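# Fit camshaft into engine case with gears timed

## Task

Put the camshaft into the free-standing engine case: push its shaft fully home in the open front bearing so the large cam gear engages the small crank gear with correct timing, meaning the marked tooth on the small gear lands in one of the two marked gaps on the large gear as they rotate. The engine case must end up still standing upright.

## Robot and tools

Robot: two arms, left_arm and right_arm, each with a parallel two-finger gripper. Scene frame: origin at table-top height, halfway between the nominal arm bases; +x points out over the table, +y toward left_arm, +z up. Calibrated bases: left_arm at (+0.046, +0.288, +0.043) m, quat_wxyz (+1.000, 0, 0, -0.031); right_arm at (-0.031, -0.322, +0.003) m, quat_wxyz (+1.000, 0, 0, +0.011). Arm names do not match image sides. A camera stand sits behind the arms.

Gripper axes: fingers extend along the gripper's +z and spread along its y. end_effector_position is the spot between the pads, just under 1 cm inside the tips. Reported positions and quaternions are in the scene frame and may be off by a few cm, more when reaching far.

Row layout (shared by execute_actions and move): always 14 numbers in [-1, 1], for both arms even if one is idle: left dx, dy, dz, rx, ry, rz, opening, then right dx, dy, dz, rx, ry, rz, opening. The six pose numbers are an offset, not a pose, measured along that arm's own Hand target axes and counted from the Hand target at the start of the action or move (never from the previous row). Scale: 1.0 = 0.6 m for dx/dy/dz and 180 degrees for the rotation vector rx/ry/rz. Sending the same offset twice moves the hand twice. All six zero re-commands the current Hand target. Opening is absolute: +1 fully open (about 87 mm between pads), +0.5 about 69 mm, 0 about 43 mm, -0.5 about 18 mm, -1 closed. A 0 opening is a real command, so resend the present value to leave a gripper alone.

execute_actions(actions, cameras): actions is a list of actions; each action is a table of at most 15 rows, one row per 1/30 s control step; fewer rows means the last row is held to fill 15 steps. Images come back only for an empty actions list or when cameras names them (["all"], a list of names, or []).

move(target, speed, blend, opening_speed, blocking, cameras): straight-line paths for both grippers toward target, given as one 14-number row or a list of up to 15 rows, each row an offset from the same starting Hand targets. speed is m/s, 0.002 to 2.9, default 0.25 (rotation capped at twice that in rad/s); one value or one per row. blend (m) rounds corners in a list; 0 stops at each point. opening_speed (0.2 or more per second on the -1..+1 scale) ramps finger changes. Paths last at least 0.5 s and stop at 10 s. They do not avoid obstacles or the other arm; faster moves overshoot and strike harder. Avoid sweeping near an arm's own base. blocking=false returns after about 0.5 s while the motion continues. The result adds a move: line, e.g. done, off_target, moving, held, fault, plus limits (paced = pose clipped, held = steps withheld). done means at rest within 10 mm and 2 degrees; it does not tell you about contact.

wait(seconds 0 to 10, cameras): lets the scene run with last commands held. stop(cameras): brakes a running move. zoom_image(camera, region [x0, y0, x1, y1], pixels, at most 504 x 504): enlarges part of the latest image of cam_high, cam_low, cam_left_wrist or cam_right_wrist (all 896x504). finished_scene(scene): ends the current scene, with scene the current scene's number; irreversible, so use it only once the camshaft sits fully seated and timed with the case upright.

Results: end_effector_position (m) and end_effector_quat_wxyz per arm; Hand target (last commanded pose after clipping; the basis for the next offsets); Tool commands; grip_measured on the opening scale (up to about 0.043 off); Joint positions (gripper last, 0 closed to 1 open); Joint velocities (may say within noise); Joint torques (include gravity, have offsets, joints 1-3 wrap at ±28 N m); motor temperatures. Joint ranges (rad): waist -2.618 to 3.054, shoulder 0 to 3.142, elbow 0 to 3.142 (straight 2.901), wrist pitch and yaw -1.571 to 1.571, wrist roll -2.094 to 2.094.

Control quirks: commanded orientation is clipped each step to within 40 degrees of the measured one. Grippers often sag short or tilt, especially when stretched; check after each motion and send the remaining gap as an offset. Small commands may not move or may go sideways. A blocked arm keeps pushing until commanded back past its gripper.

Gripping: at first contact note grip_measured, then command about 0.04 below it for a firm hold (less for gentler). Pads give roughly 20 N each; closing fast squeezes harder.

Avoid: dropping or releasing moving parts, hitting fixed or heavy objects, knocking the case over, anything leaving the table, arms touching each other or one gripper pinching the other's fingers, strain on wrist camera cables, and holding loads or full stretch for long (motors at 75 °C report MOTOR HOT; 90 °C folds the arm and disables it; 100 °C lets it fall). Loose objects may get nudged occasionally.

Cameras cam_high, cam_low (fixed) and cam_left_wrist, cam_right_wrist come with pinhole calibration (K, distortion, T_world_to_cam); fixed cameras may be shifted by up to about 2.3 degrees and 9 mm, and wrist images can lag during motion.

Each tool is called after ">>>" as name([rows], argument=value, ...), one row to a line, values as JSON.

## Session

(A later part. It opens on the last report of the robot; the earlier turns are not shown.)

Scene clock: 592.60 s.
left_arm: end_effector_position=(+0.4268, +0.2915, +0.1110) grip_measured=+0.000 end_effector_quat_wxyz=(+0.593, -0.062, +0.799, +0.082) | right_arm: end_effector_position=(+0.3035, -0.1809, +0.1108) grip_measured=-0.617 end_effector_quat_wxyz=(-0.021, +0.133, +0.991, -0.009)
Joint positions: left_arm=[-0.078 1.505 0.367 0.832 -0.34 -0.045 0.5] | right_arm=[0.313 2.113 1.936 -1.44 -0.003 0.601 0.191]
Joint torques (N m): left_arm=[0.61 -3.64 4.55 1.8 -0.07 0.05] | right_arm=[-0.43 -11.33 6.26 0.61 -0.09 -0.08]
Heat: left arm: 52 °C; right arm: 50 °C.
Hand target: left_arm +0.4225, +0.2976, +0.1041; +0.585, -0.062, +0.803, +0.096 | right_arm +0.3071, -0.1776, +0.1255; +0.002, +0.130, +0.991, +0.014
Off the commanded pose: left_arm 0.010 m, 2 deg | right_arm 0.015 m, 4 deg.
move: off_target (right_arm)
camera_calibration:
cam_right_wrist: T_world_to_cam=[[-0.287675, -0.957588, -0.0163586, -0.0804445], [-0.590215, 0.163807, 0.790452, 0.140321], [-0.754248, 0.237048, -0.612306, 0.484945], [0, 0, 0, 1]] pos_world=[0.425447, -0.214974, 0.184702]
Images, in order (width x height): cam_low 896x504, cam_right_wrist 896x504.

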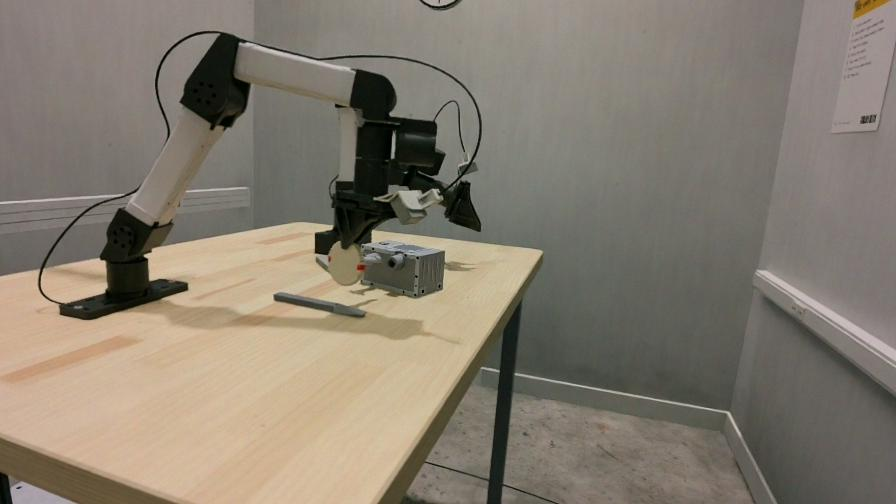

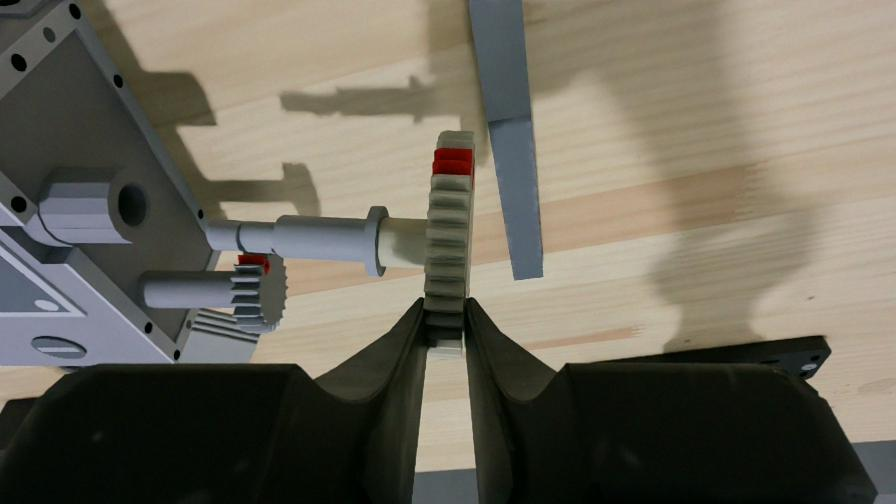

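>>> move(target=[0,0,0,0,0,0,0,0.0032,0.019,0.0305,-0.0194,0,0,-0.9], speed=0.1, cameras=["cam_right_wrist","cam_low"])

>>> zoom_image(camera="cam_low", region=[330, 225, 430, 295])

>>> zoom_image(camera="cam_right_wrist", region=[0, 100, 280, 350])

Scene clock: 621.57 s.
left_arm: end_effector_position=(+0.4269, +0.2915, +0.1111) grip_measured=+0.000 end_effector_quat_wxyz=(+0.593, -0.062, +0.799, +0.082) | right_arm: end_effector_position=(+0.3043, -0.1716, +0.0922) grip_measured=-0.617 end_effector_quat_wxyz=(-0.018, +0.133, +0.991, +0.020)
Joint positions: left_arm=[-0.078 1.505 0.367 0.832 -0.34 -0.045 0.5] | right_arm=[0.313 2.093 1.831 -1.323 -0.052 0.601 0.191]
Joint torques (N m): left_arm=[0.5 -3.81 4.59 1.83 -0.11 0.06] | right_arm=[-0.03 -11.29 6.32 0.71 -0.16 -0.01]
Motor temperatures (°C): left_arm=[22 49 33 34 23 22 23] | right_arm=[23 42 46 33 23 24 24]
Heat: left arm: 49 °C; right arm: 46 °C.
Hand target: left_arm +0.4225, +0.2976, +0.1041; +0.585, -0.062, +0.803, +0.096 | right_arm +0.3083, -0.1657, +0.1074; +0.006, +0.130, +0.990, +0.044
Off the commanded pose: left_arm 0.010 m, 2 deg | right_arm 0.017 m, 4 deg.
move: off_target (right_arm)
camera_calibration:
cam_right_wrist: T_world_to_cam=[[-0.288116, -0.954687, -0.0745735, -0.0655555], [-0.60135, 0.119776, 0.789957, 0.149853], [-0.74523, 0.272444, -0.60861, 0.474898], [0, 0, 0, 1]] pos_world=[0.425135, -0.209917, 0.165761]
Images, in order (width x height): cam_low 896x504, cam_right_wrist 896x504.

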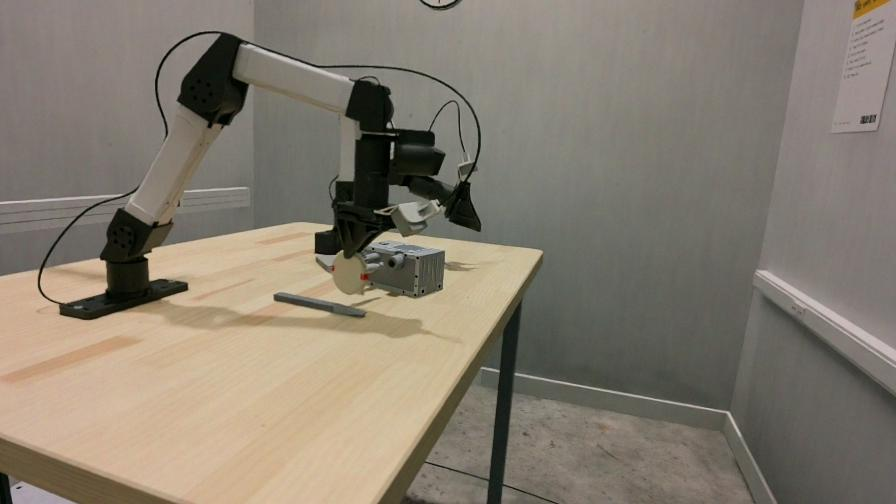

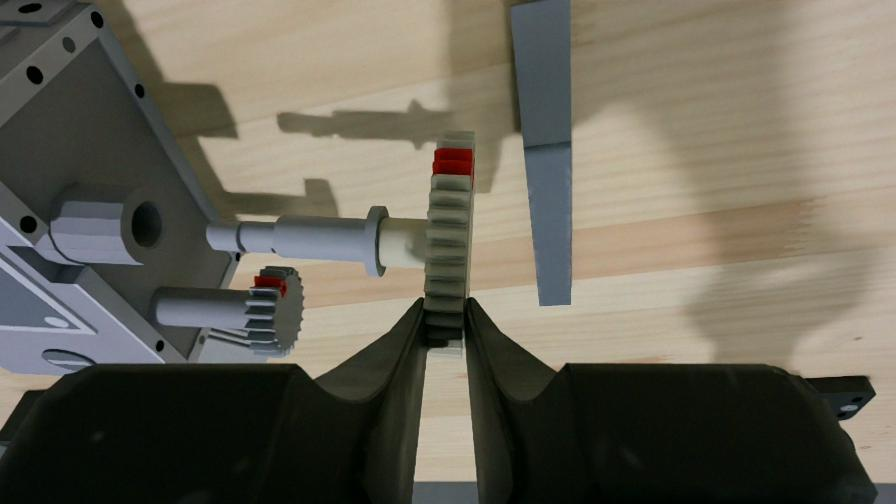

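Scaled by 5.040 from the camera's 896x504 image, which has a finer 1280x720 frame.

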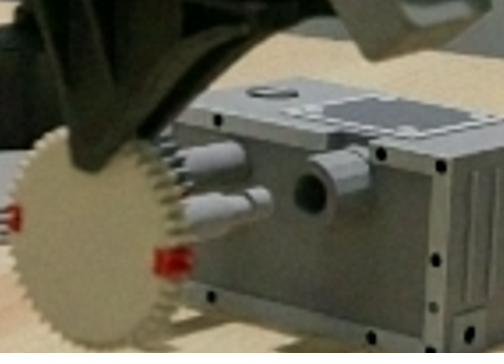

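Scaled by 1.800 from the camera's 896x504 image, which has a finer 1280x720 frame.

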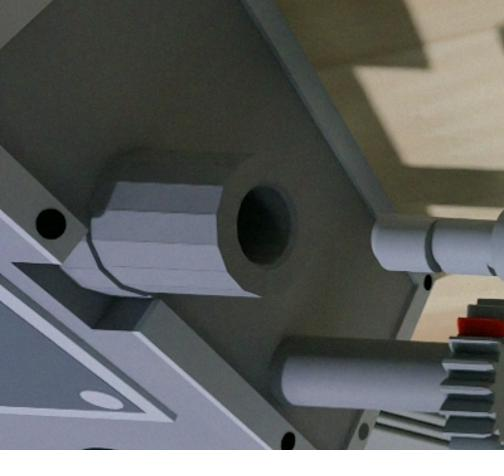

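>>> move(target=[0,0,0,0,0,0,0,-0.01,0.0202,-0.0024,0,0,0,-0.9], speed=0.08, cameras=["cam_right_wrist","cam_low"])

>>> zoom_image(camera="cam_low", region=[330, 225, 430, 295])

>>> zoom_image(camera="cam_right_wrist", region=[0, 100, 280, 350])

Scene clock: 650.03 s.
left_arm: end_effector_position=(+0.4269, +0.2915, +0.1111) grip_measured=+0.000 end_effector_quat_wxyz=(+0.593, -0.062, +0.799, +0.082) | right_arm: end_effector_position=(+0.3142, -0.1632, +0.0997) grip_measured=-0.617 end_effector_quat_wxyz=(+0.000, +0.129, +0.991, +0.029)
Joint positions: left_arm=[-0.078 1.505 0.367 0.832 -0.34 -0.045 0.5] | right_arm=[0.324 2.103 1.882 -1.323 -0.052 0.605 0.191]
Joint torques (N m): left_arm=[0.72 -3.81 4.48 1.81 -0.11 0.09] | right_arm=[0.28 -8.2 9.78 0.41 -0.14 0.11]
Heat: left arm: 48 °C; right arm: 46 °C.
Hand target: left_arm +0.4225, +0.2976, +0.1041; +0.585, -0.062, +0.803, +0.096 | right_arm +0.3171, -0.1557, +0.1100; +0.006, +0.130, +0.990, +0.044
Off the commanded pose: left_arm 0.010 m, 2 deg | right_arm 0.013 m, 2 deg.
move: off_target (right_arm)
camera_calibration:
cam_right_wrist: T_world_to_cam=[[-0.277519, -0.955634, -0.0987229, -0.0551904], [-0.631575, 0.104041, 0.768302, 0.157919], [-0.723945, 0.27557, -0.632428, 0.480686], [0, 0, 0, 1]] pos_world=[0.432411, -0.201634, 0.177221]
Images, in order (width x height): cam_low 896x504, cam_right_wrist 896x504.

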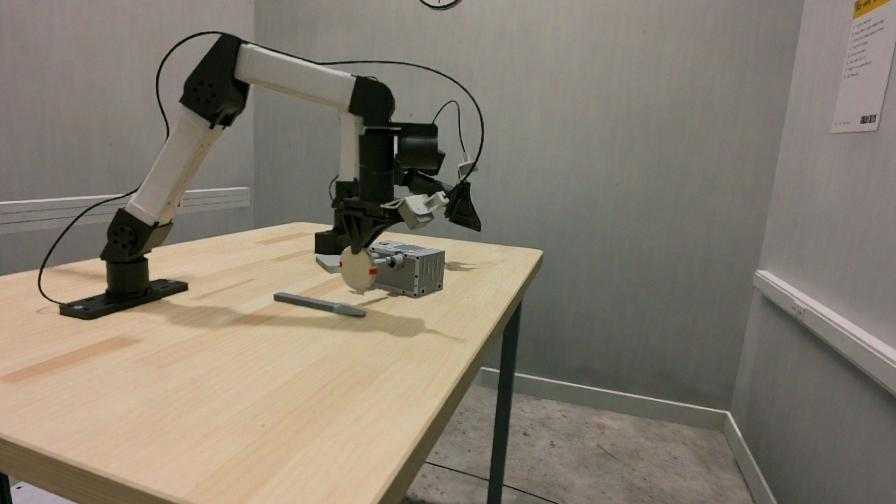

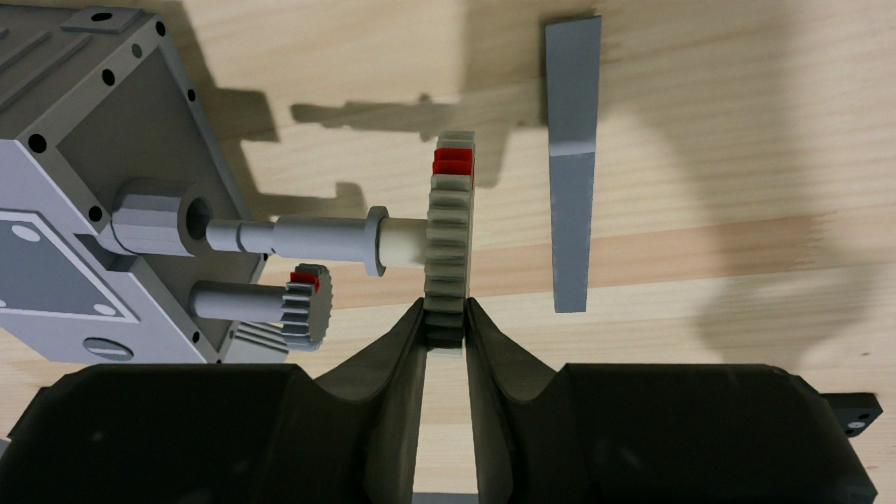

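Scaled by 5.040 from the camera's 896x504 image, which has a finer 1280x720 frame.

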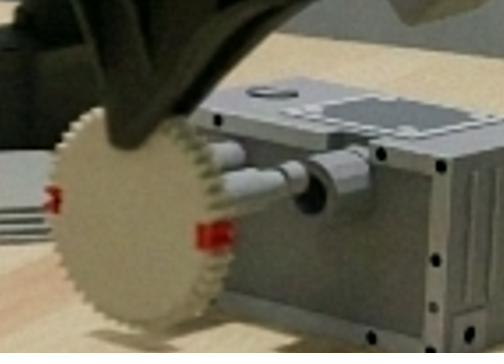

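Scaled by 1.800 from the camera's 896x504 image, which has a finer 1280x720 frame.

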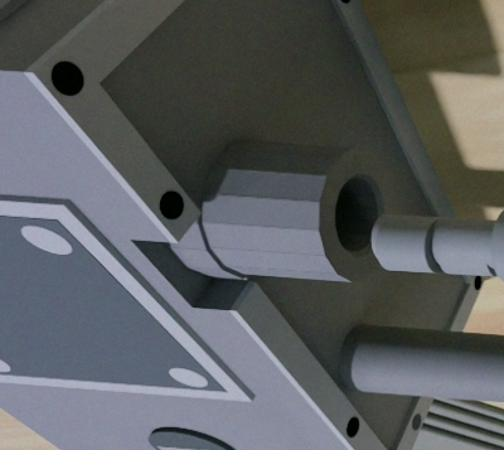

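>>> move(target=[0,0,0,0,0,0,0,-0.001,0.004,0.01,0,0,0,-0.9], speed=0.06, cameras=["cam_right_wrist","cam_low"])

>>> zoom_image(camera="cam_low", region=[330, 225, 430, 295])

>>> zoom_image(camera="cam_right_wrist", region=[0, 100, 280, 350])

Scene clock: 661.40 s.
left_arm: end_effector_position=(+0.4269, +0.2915, +0.1111) grip_measured=+0.000 end_effector_quat_wxyz=(+0.593, -0.062, +0.799, +0.082) | right_arm: end_effector_position=(+0.3134, -0.1616, +0.0964) grip_measured=-0.617 end_effector_quat_wxyz=(-0.004, +0.129, +0.991, +0.027)
Joint positions: left_arm=[-0.078 1.505 0.367 0.832 -0.34 -0.045 0.5] | right_arm=[0.329 2.112 1.882 -1.323 -0.052 0.61 0.191]
Joint torques (N m): left_arm=[0.59 -3.69 4.64 1.8 -0.12 0.07] | right_arm=[0.34 -8.23 8.95 0.6 -0.14 0.11]
Heat: left arm: 48 °C; right arm: 47 °C.
Hand target: left_arm +0.4225, +0.2976, +0.1041; +0.585, -0.062, +0.803, +0.096 | right_arm +0.3185, -0.1530, +0.1041; +0.006, +0.130, +0.990, +0.044
Off the commanded pose: left_arm 0.010 m, 2 deg | right_arm 0.013 m, 2 deg.
move: off_target (right_arm)
camera_calibration:
cam_right_wrist: T_world_to_cam=[[-0.278714, -0.95583, -0.093314, -0.0544616], [-0.624662, 0.106626, 0.773581, 0.157517], [-0.729463, 0.273898, -0.626789, 0.478574], [0, 0, 0, 1]] pos_world=[0.432317, -0.199932, 0.17303]
Images, in order (width x height): cam_low 896x504, cam_right_wrist 896x504.

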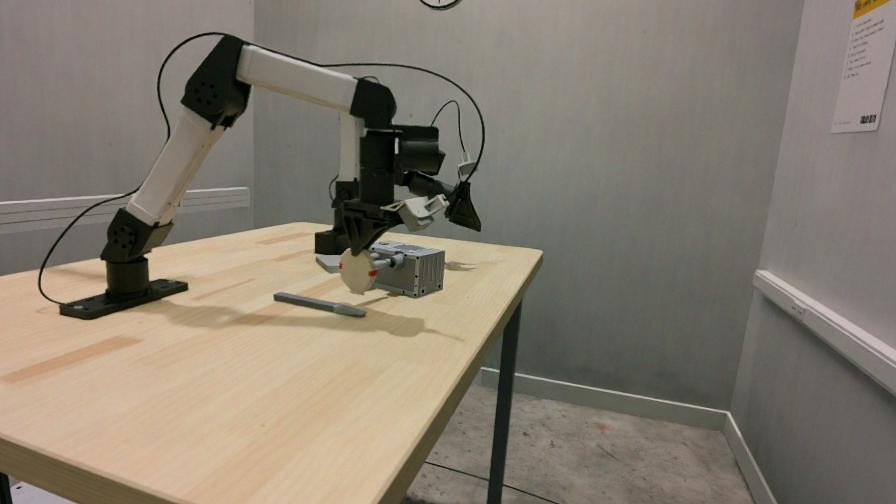

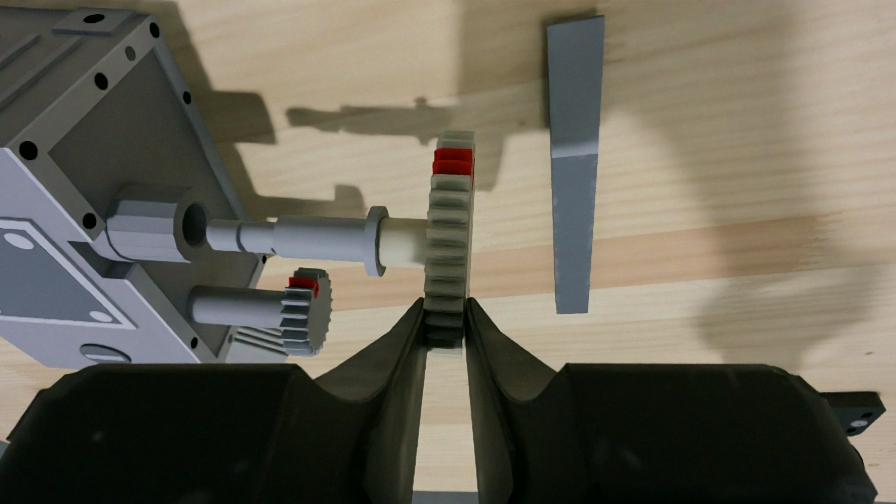

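Scaled by 5.040 from the camera's 896x504 image, which has a finer 1280x720 frame.

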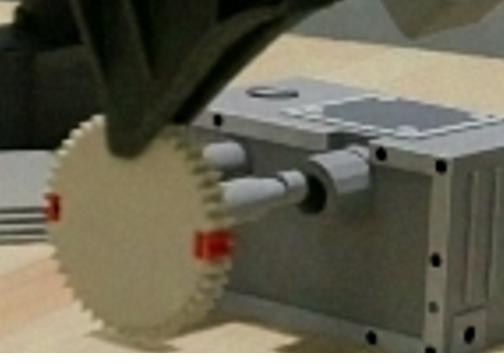

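Scaled by 1.800 from the camera's 896x504 image, which has a finer 1280x720 frame.

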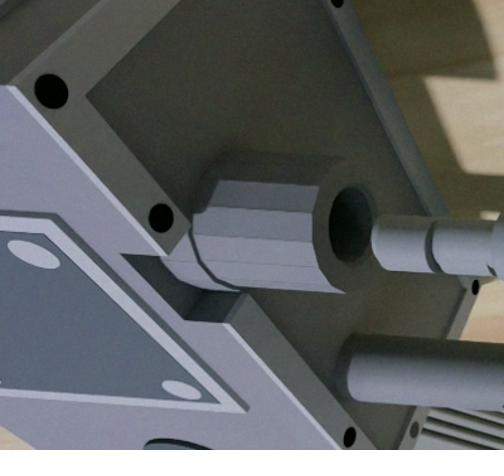

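>>> move(target=[0,0,0,0,0,0,0,-0.0025,0.0093,0.0085,0,0,0,-0.9], speed=0.05, cameras=["cam_right_wrist","cam_low"])

>>> zoom_image(camera="cam_low", region=[330, 225, 430, 295])

>>> zoom_image(camera="cam_right_wrist", region=[0, 100, 280, 350])

Scene clock: 672.93 s.
left_arm: end_effector_position=(+0.4269, +0.2915, +0.1111) grip_measured=+0.000 end_effector_quat_wxyz=(+0.593, -0.062, +0.799, +0.082) | right_arm: end_effector_position=(+0.3114, -0.1580, +0.0895) grip_measured=-0.617 end_effector_quat_wxyz=(-0.013, +0.129, +0.991, +0.023)
Joint positions: left_arm=[-0.078 1.505 0.367 0.832 -0.34 -0.045 0.5] | right_arm=[0.339 2.132 1.882 -1.323 -0.052 0.619 0.191]
Joint torques (N m): left_arm=[0.64 -3.74 4.77 1.81 -0.1 0.1] | right_arm=[0.29 -8.36 10.07 0.64 -0.13 0.11]
Heat: left arm: 47 °C; right arm: 47 °C.
Hand target: left_arm +0.4225, +0.2976, +0.1041; +0.585, -0.062, +0.803, +0.096 | right_arm +0.3215, -0.1476, +0.0995; +0.006, +0.130, +0.990, +0.044
Off the commanded pose: left_arm 0.010 m, 2 deg | right_arm 0.018 m, 3 deg.
move: off_target (right_arm)
camera_calibration:
cam_right_wrist: T_world_to_cam=[[-0.279994, -0.956536, -0.0814995, -0.0529395], [-0.610125, 0.111762, 0.784383, 0.156668], [-0.741182, 0.269348, -0.6149, 0.473659], [0, 0, 0, 1]] pos_world=[0.431831, -0.195727, 0.164051]
Images, in order (width x height): cam_low 896x504, cam_right_wrist 896x504.

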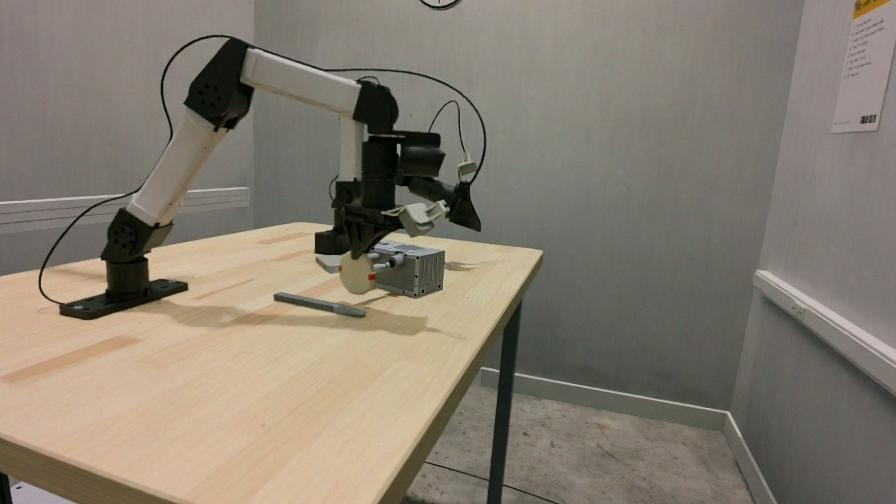

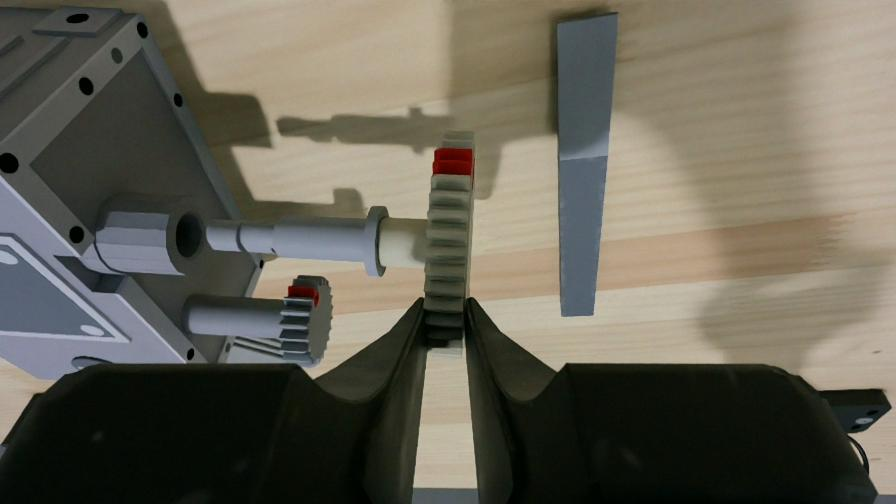

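Scaled by 5.040 from the camera's 896x504 image, which has a finer 1280x720 frame.

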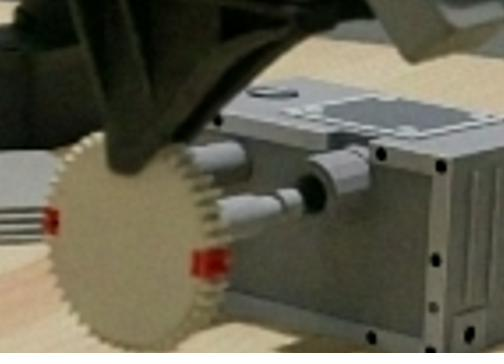

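Scaled by 1.800 from the camera's 896x504 image, which has a finer 1280x720 frame.

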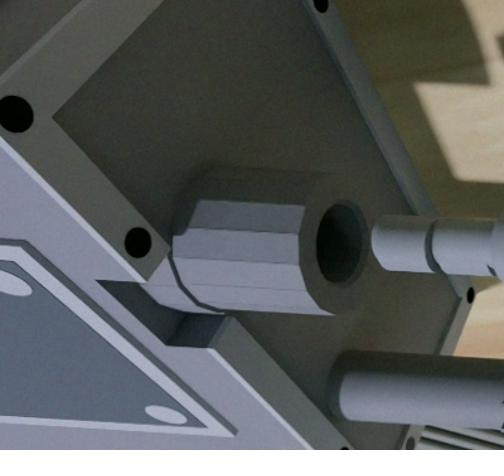

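>>> move(target=[0,0,0,0,0,0,0,-0.0045,0.0135,-0.0028,0,0,0,-0.9], speed=0.05, cameras=["cam_right_wrist","cam_low"])

>>> zoom_image(camera="cam_low", region=[330, 225, 430, 295])

>>> zoom_image(camera="cam_right_wrist", region=[0, 100, 280, 350])

Scene clock: 686.10 s.
left_arm: end_effector_position=(+0.4269, +0.2915, +0.1111) grip_measured=+0.000 end_effector_quat_wxyz=(+0.593, -0.062, +0.799, +0.082) | right_arm: end_effector_position=(+0.3189, -0.1505, +0.0913) grip_measured=-0.617 end_effector_quat_wxyz=(-0.008, +0.127, +0.992, +0.025)
Joint positions: left_arm=[-0.078 1.505 0.367 0.832 -0.34 -0.045 0.5] | right_arm=[0.349 2.163 1.939 -1.338 -0.053 0.626 0.191]
Joint torques (N m): left_arm=[0.73 -3.84 4.63 1.82 -0.1 0.08] | right_arm=[0.36 -8.5 10.24 0.53 -0.12 0.17]
Heat: left arm: 47 °C; right arm: 48 °C.
Hand target: left_arm +0.4225, +0.2976, +0.1041; +0.585, -0.062, +0.803, +0.096 | right_arm +0.3262, -0.1407, +0.1020; +0.006, +0.130, +0.990, +0.044
Off the commanded pose: left_arm 0.010 m, 2 deg | right_arm 0.016 m, 3 deg.
move: off_target (right_arm)
camera_calibration:
cam_right_wrist: T_world_to_cam=[[-0.275072, -0.957317, -0.0887694, -0.0445353], [-0.618869, 0.105649, 0.778357, 0.161379], [-0.735756, 0.269041, -0.621514, 0.477065], [0, 0, 0, 1]] pos_world=[0.438626, -0.188034, 0.166939]
Images, in order (width x height): cam_low 896x504, cam_right_wrist 896x504.

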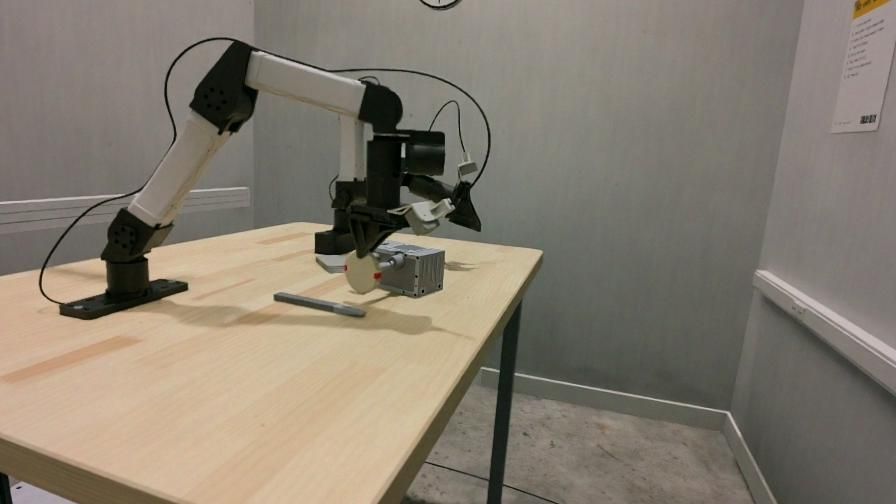

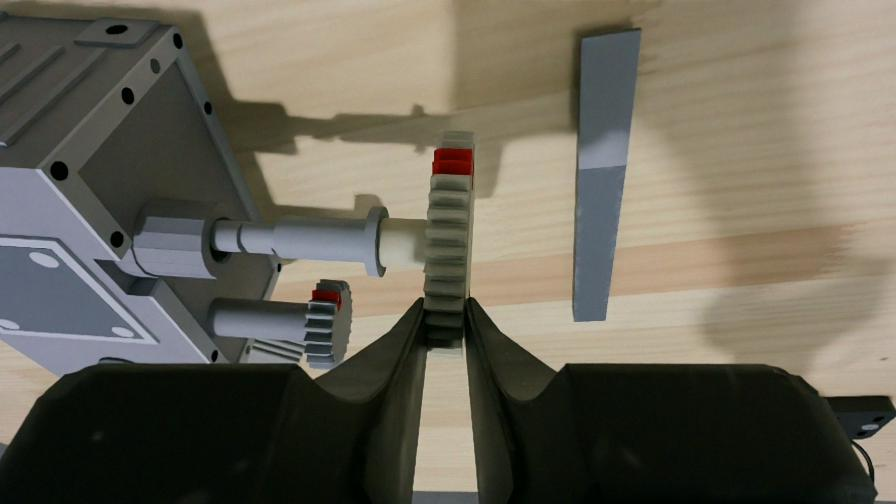

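Scaled by 5.040 from the camera's 896x504 image, which has a finer 1280x720 frame.

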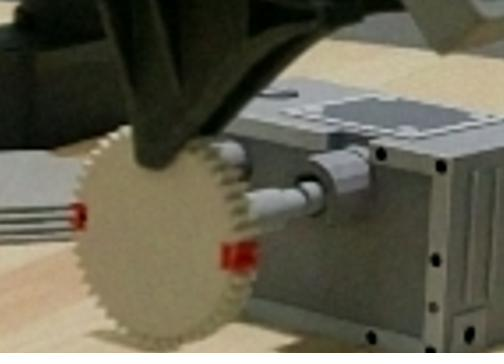

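Scaled by 1.800 from the camera's 896x504 image, which has a finer 1280x720 frame.

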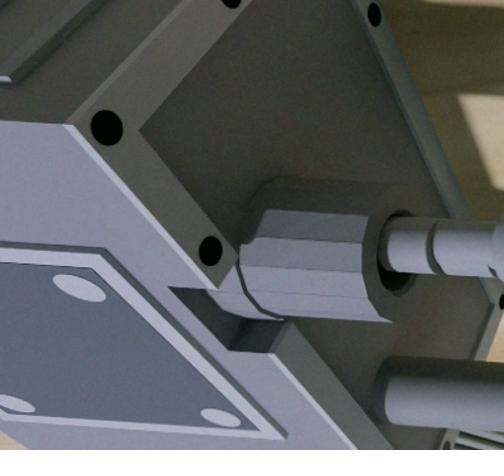

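>>> move(target=[0,0,0,0,0,0,0,0.0023,0.0167,0.0,0,0,0,-0.9], speed=0.04, cameras=["cam_right_wrist","cam_low"])

>>> zoom_image(camera="cam_low", region=[330, 225, 430, 295])

>>> zoom_image(camera="cam_right_wrist", region=[0, 100, 280, 350])

Scene clock: 695.80 s.
left_arm: end_effector_position=(+0.4269, +0.2915, +0.1111) grip_measured=+0.000 end_effector_quat_wxyz=(+0.593, -0.062, +0.799, +0.082) | right_arm: end_effector_position=(+0.3232, -0.1378, +0.0924) grip_measured=-0.617 end_effector_quat_wxyz=(-0.002, +0.127, +0.991, +0.029)
Joint positions: left_arm=[-0.078 1.505 0.367 0.832 -0.34 -0.045 0.5] | right_arm=[0.373 2.186 1.982 -1.341 -0.053 0.65 0.191]
Joint torques (N m): left_arm=[0.68 -3.81 4.7 1.8 -0.13 0.09] | right_arm=[0.14 -8.61 10.07 0.43 -0.11 0.13]
Heat: left arm: 46 °C; right arm: 50 °C.
Hand target: left_arm +0.4225, +0.2976, +0.1041; +0.585, -0.062, +0.803, +0.096 | right_arm +0.3275, -0.1306, +0.1030; +0.006, +0.130, +0.990, +0.044
Off the commanded pose: left_arm 0.010 m, 2 deg | right_arm 0.013 m, 2 deg.
move: off_target (right_arm)
camera_calibration:
cam_right_wrist: T_world_to_cam=[[-0.274487, -0.956539, -0.0984376, -0.0302181], [-0.629148, 0.10123, 0.770666, 0.165261], [-0.727207, 0.27347, -0.629591, 0.476118], [0, 0, 0, 1]] pos_world=[0.441916, -0.175838, 0.169424]
Images, in order (width x height): cam_low 896x504, cam_right_wrist 896x504.

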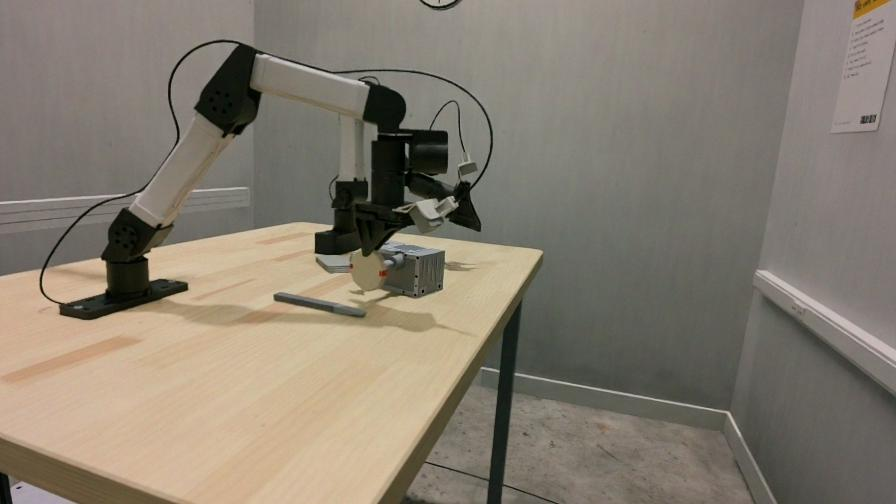

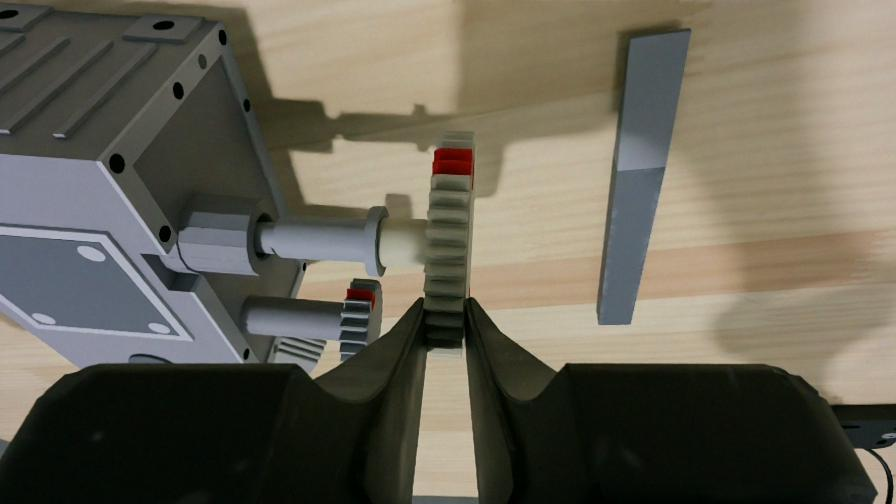

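Scaled by 5.040 from the camera's 896x504 image, which has a finer 1280x720 frame.

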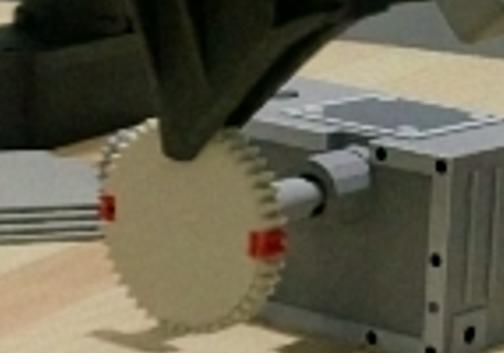

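Scaled by 1.800 from the camera's 896x504 image, which has a finer 1280x720 frame.

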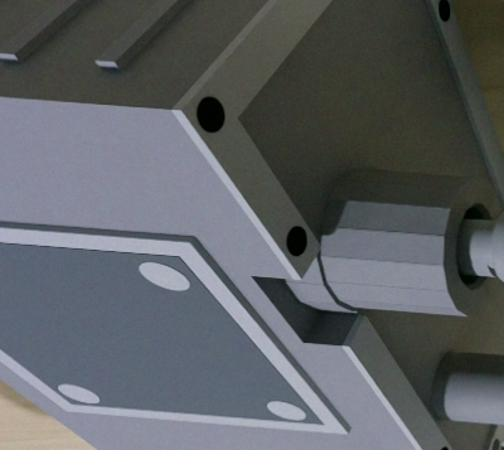

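>>> zoom_image(camera="cam_right_wrist", region=[160, 180, 400, 310])

>>> zoom_image(camera="cam_low", region=[370, 245, 420, 280])

Scaled by 2.100 from the camera's 896x504 image, which has a finer 1280x720 frame.

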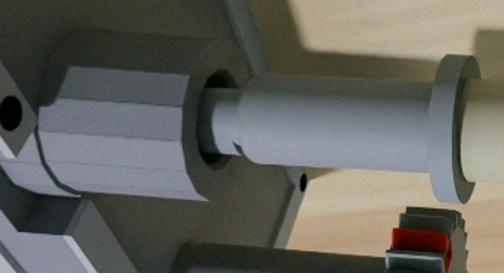

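Scaled by 10.080 from the camera's 896x504 image, which has a finer 1280x720 frame.

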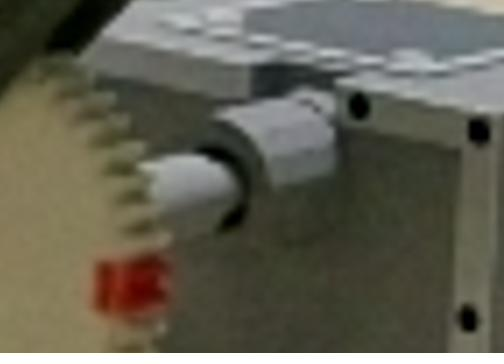

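>>> move(target=[0,0,0,0,0,0,0,-0.0005,0.0145,0.003,0,0,0,-0.9], speed=0.04, cameras=["cam_right_wrist","cam_low"])

>>> zoom_image(camera="cam_low", region=[370, 245, 420, 280])

>>> zoom_image(camera="cam_right_wrist", region=[160, 180, 400, 310])

Scene clock: 713.53 s.
left_arm: end_effector_position=(+0.4269, +0.2915, +0.1112) grip_measured=+0.000 end_effector_quat_wxyz=(+0.593, -0.062, +0.799, +0.082) | right_arm: end_effector_position=(+0.3251, -0.1303, +0.0910) grip_measured=-0.617 end_effector_quat_wxyz=(-0.004, +0.128, +0.991, +0.028)
Joint positions: left_arm=[-0.078 1.505 0.367 0.832 -0.34 -0.045 0.5] | right_arm=[0.387 2.214 2.021 -1.357 -0.053 0.666 0.191]
Joint torques (N m): left_arm=[0.62 -3.64 4.53 1.8 -0.11 0.03] | right_arm=[0.28 -8.77 10.15 0.47 -0.1 0.12]
Heat: left arm: 46 °C; right arm: 50 °C.
Hand target: left_arm +0.4225, +0.2976, +0.1041; +0.585, -0.062, +0.803, +0.096 | right_arm +0.3300, -0.1222, +0.1018; +0.006, +0.131, +0.990, +0.044
Off the commanded pose: left_arm 0.010 m, 2 deg | right_arm 0.015 m, 2 deg.
move: off_target (right_arm)
camera_calibration:
cam_right_wrist: T_world_to_cam=[[-0.277106, -0.956049, -0.0958278, -0.0221014], [-0.625061, 0.103624, 0.773667, 0.165464], [-0.729733, 0.274286, -0.626304, 0.475266], [0, 0, 0, 1]] pos_world=[0.444118, -0.168635, 0.167529]
Images, in order (width x height): cam_low 896x504, cam_right_wrist 896x504.

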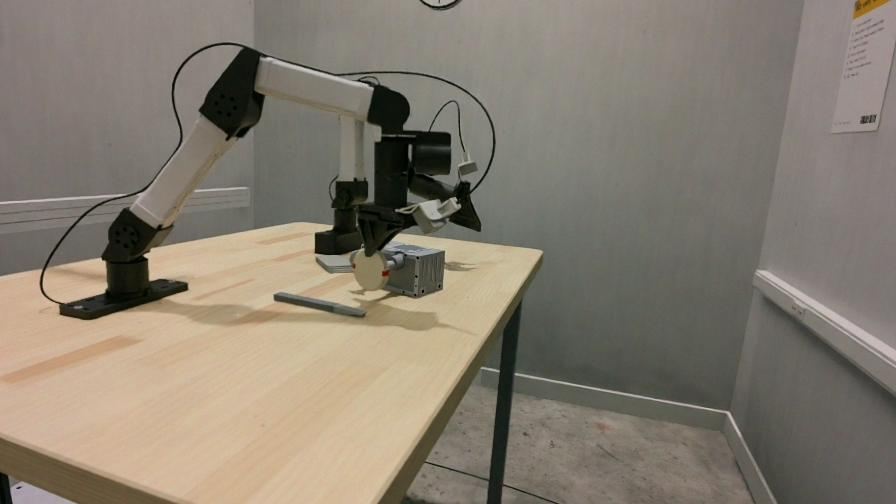

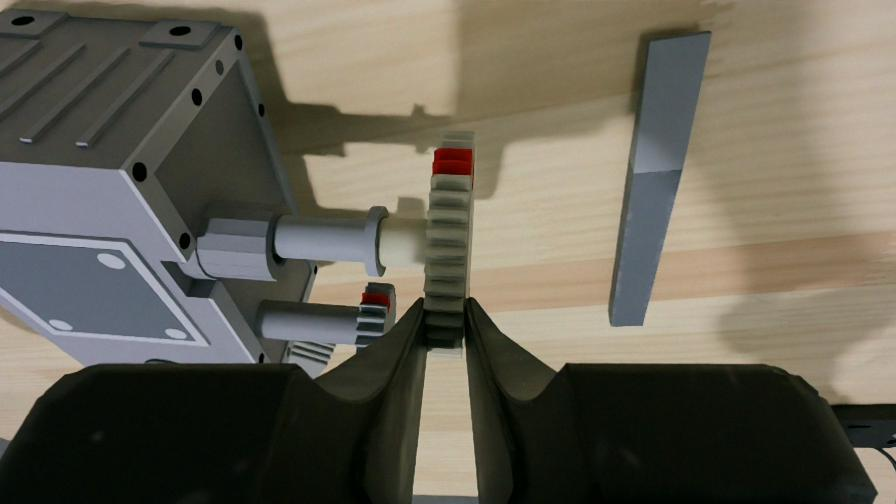

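Scaled by 10.080 from the camera's 896x504 image, which has a finer 1280x720 frame.

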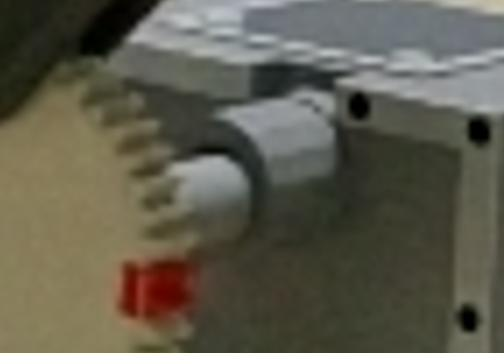

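Scaled by 2.100 from the camera's 896x504 image, which has a finer 1280x720 frame.

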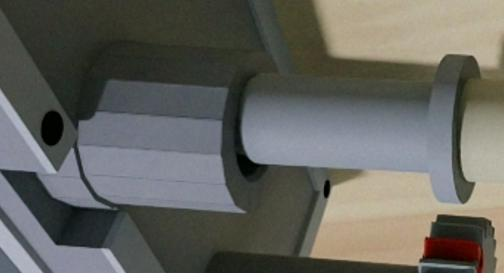

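>>> execute_actions(actions=[])

>>> zoom_image(camera="cam_right_wrist", region=[160, 120, 500, 320])

>>> zoom_image(camera="cam_low", region=[350, 230, 430, 290])

Scene clock: 755.60 s.
left_arm: end_effector_position=(+0.4269, +0.2915, +0.1112) grip_measured=+0.000 end_effector_quat_wxyz=(+0.593, -0.062, +0.799, +0.082) | right_arm: end_effector_position=(+0.3251, -0.1303, +0.0910) grip_measured=-0.617 end_effector_quat_wxyz=(-0.004, +0.128, +0.991, +0.028)
Joint positions: left_arm=[-0.078 1.505 0.367 0.832 -0.34 -0.045 0.5] | right_arm=[0.387 2.214 2.021 -1.357 -0.053 0.666 0.191]
Joint velocities: within noise
Joint torques (N m): left_arm=[0.62 -3.69 4.66 1.79 -0.11 0.09] | right_arm=[0.27 -8.8 10.17 0.46 -0.1 0.14]
Motor temperatures (°C): left_arm=[22 45 32 38 23 22 23] | right_arm=[23 42 50 30 23 24 25]
Heat: left arm: 45 °C; right arm: 50 °C.
Hand target: left_arm +0.4225, +0.2976, +0.1041; +0.585, -0.062, +0.803, +0.096 | right_arm +0.3300, -0.1222, +0.1018; +0.006, +0.130, +0.990, +0.044
Tool commands: left_gripper/opening=+0.0 right_gripper/opening=-0.9
Off the commanded pose: left_arm 0.010 m, 2 deg | right_arm 0.015 m, 2 deg.
camera_calibration:
cam_left_wrist: T_world_to_cam=[[0.197949, -0.979014, -0.0484514, 0.200858], [-0.900067, -0.161966, -0.404531, 0.499196], [0.388194, 0.123686, -0.91324, 0.0390161], [0, 0, 0, 1]] pos_world=[0.394405, 0.27267, 0.247303]
cam_right_wrist: T_world_to_cam=[[-0.277106, -0.956049, -0.0958278, -0.0221014], [-0.625061, 0.103624, 0.773667, 0.165464], [-0.729733, 0.274286, -0.626304, 0.475266], [0, 0, 0, 1]] pos_world=[0.444118, -0.168635, 0.167529]

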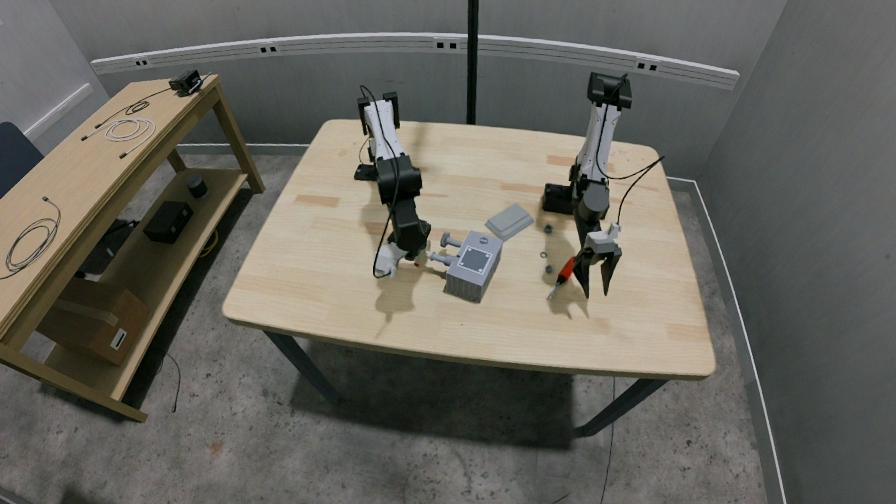

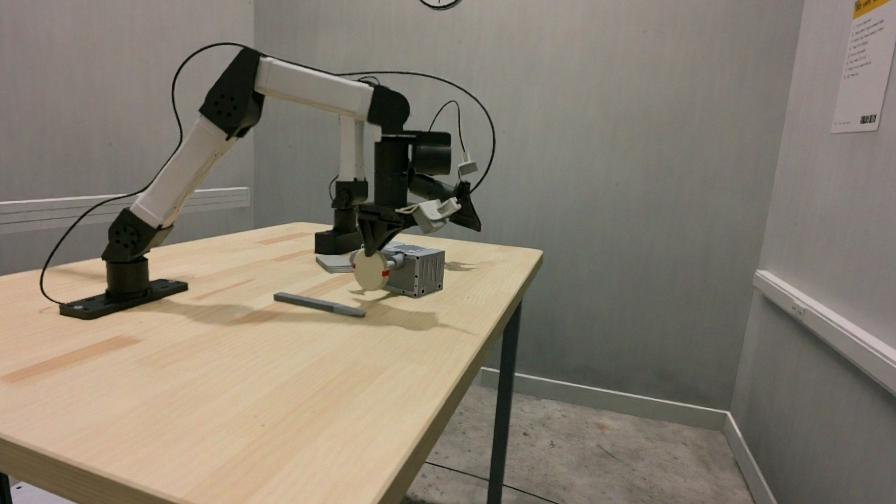

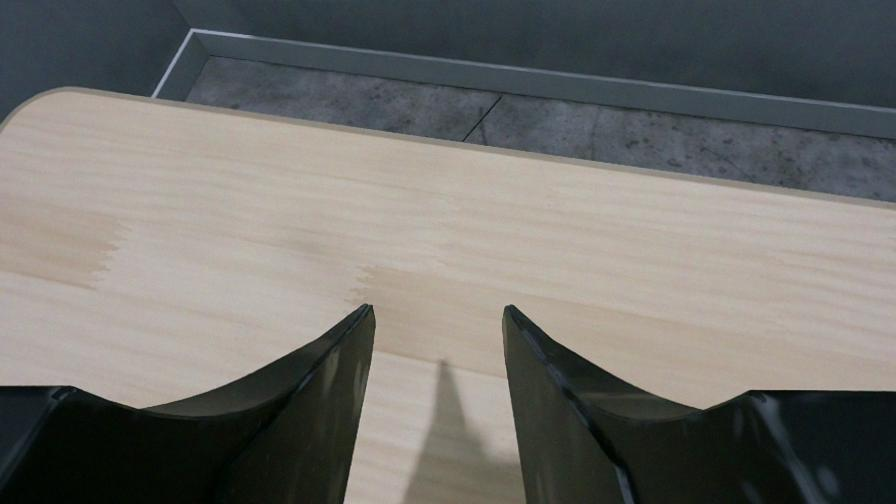

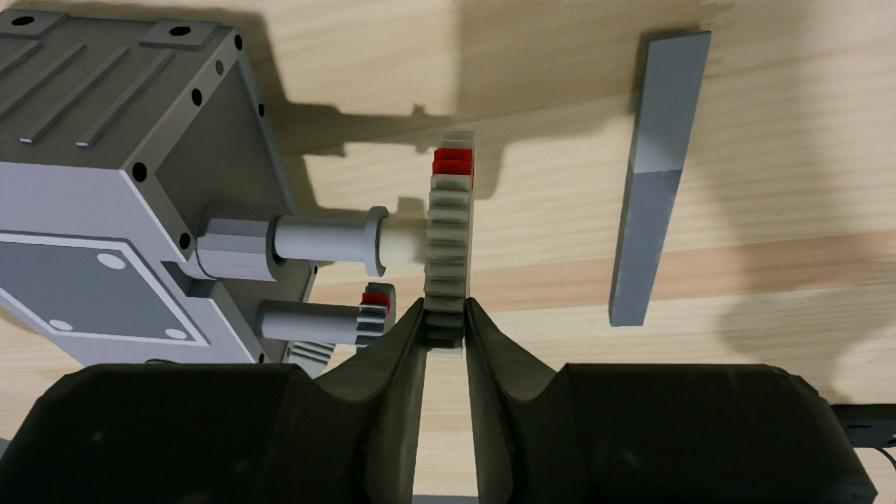

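Scaled by 1.482 from the camera's 896x504 image, which has a finer 1280x720 frame.

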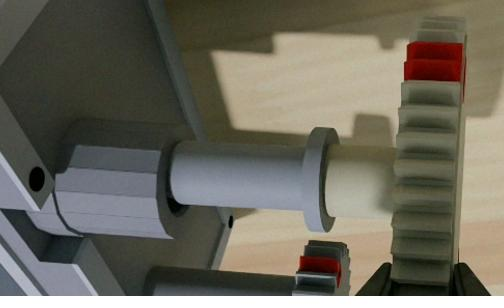

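Scaled by 6.300 from the camera's 896x504 image, which has a finer 1280x720 frame.

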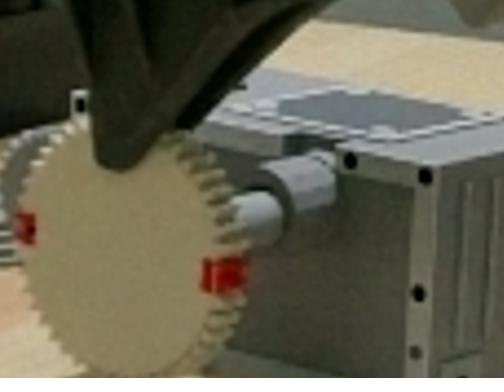

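>>> move(target=[0,0,0,0,0,0,0,0.0025,0.017,0,0,0,0,-0.9], speed=0.05, cameras=["cam_right_wrist"])

>>> zoom_image(camera="cam_right_wrist", region=[160, 120, 500, 320])

Scene clock: 763.00 s.
left_arm: end_effector_position=(+0.4269, +0.2915, +0.1112) grip_measured=+0.000 end_effector_quat_wxyz=(+0.593, -0.062, +0.799, +0.082) | right_arm: end_effector_position=(+0.3238, -0.1272, +0.0922) grip_measured=-0.617 end_effector_quat_wxyz=(-0.011, +0.131, +0.991, +0.019)
Joint positions: left_arm=[-0.078 1.505 0.367 0.832 -0.34 -0.045 0.5] | right_arm=[0.398 2.24 2.067 -1.397 -0.045 0.681 0.191]
Joint torques (N m): left_arm=[0.73 -3.66 4.56 1.85 -0.15 0.04] | right_arm=[0.99 -8.88 10.28 0.65 -0.17 0.19]
Heat: left arm: 44 °C; right arm: 50 °C.
Hand target: left_arm +0.4225, +0.2976, +0.1041; +0.585, -0.062, +0.803, +0.096 | right_arm +0.3312, -0.1121, +0.1027; +0.006, +0.131, +0.990, +0.044
Off the commanded pose: left_arm 0.010 m, 2 deg | right_arm 0.020 m, 3 deg.
move: off_target (right_arm)
camera_calibration:
cam_right_wrist: T_world_to_cam=[[-0.28259, -0.956258, -0.0755852, -0.0194435], [-0.612058, 0.119078, 0.781796, 0.160428], [-0.738599, 0.26719, -0.618936, 0.475402], [0, 0, 0, 1]] pos_world=[0.443828, -0.164719, 0.167352]
Images, in order (width x height): cam_right_wrist 896x504.

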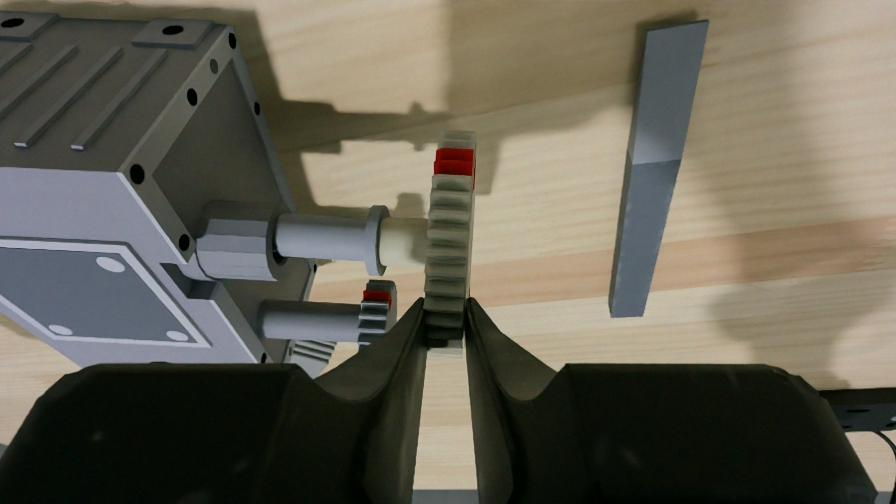

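Scaled by 1.482 from the camera's 896x504 image, which has a finer 1280x720 frame.

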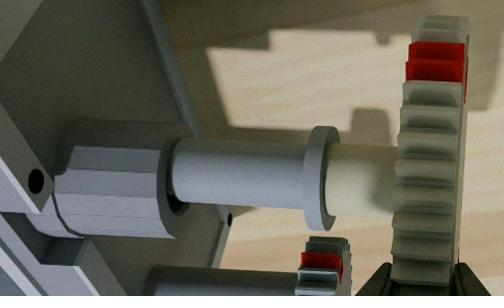

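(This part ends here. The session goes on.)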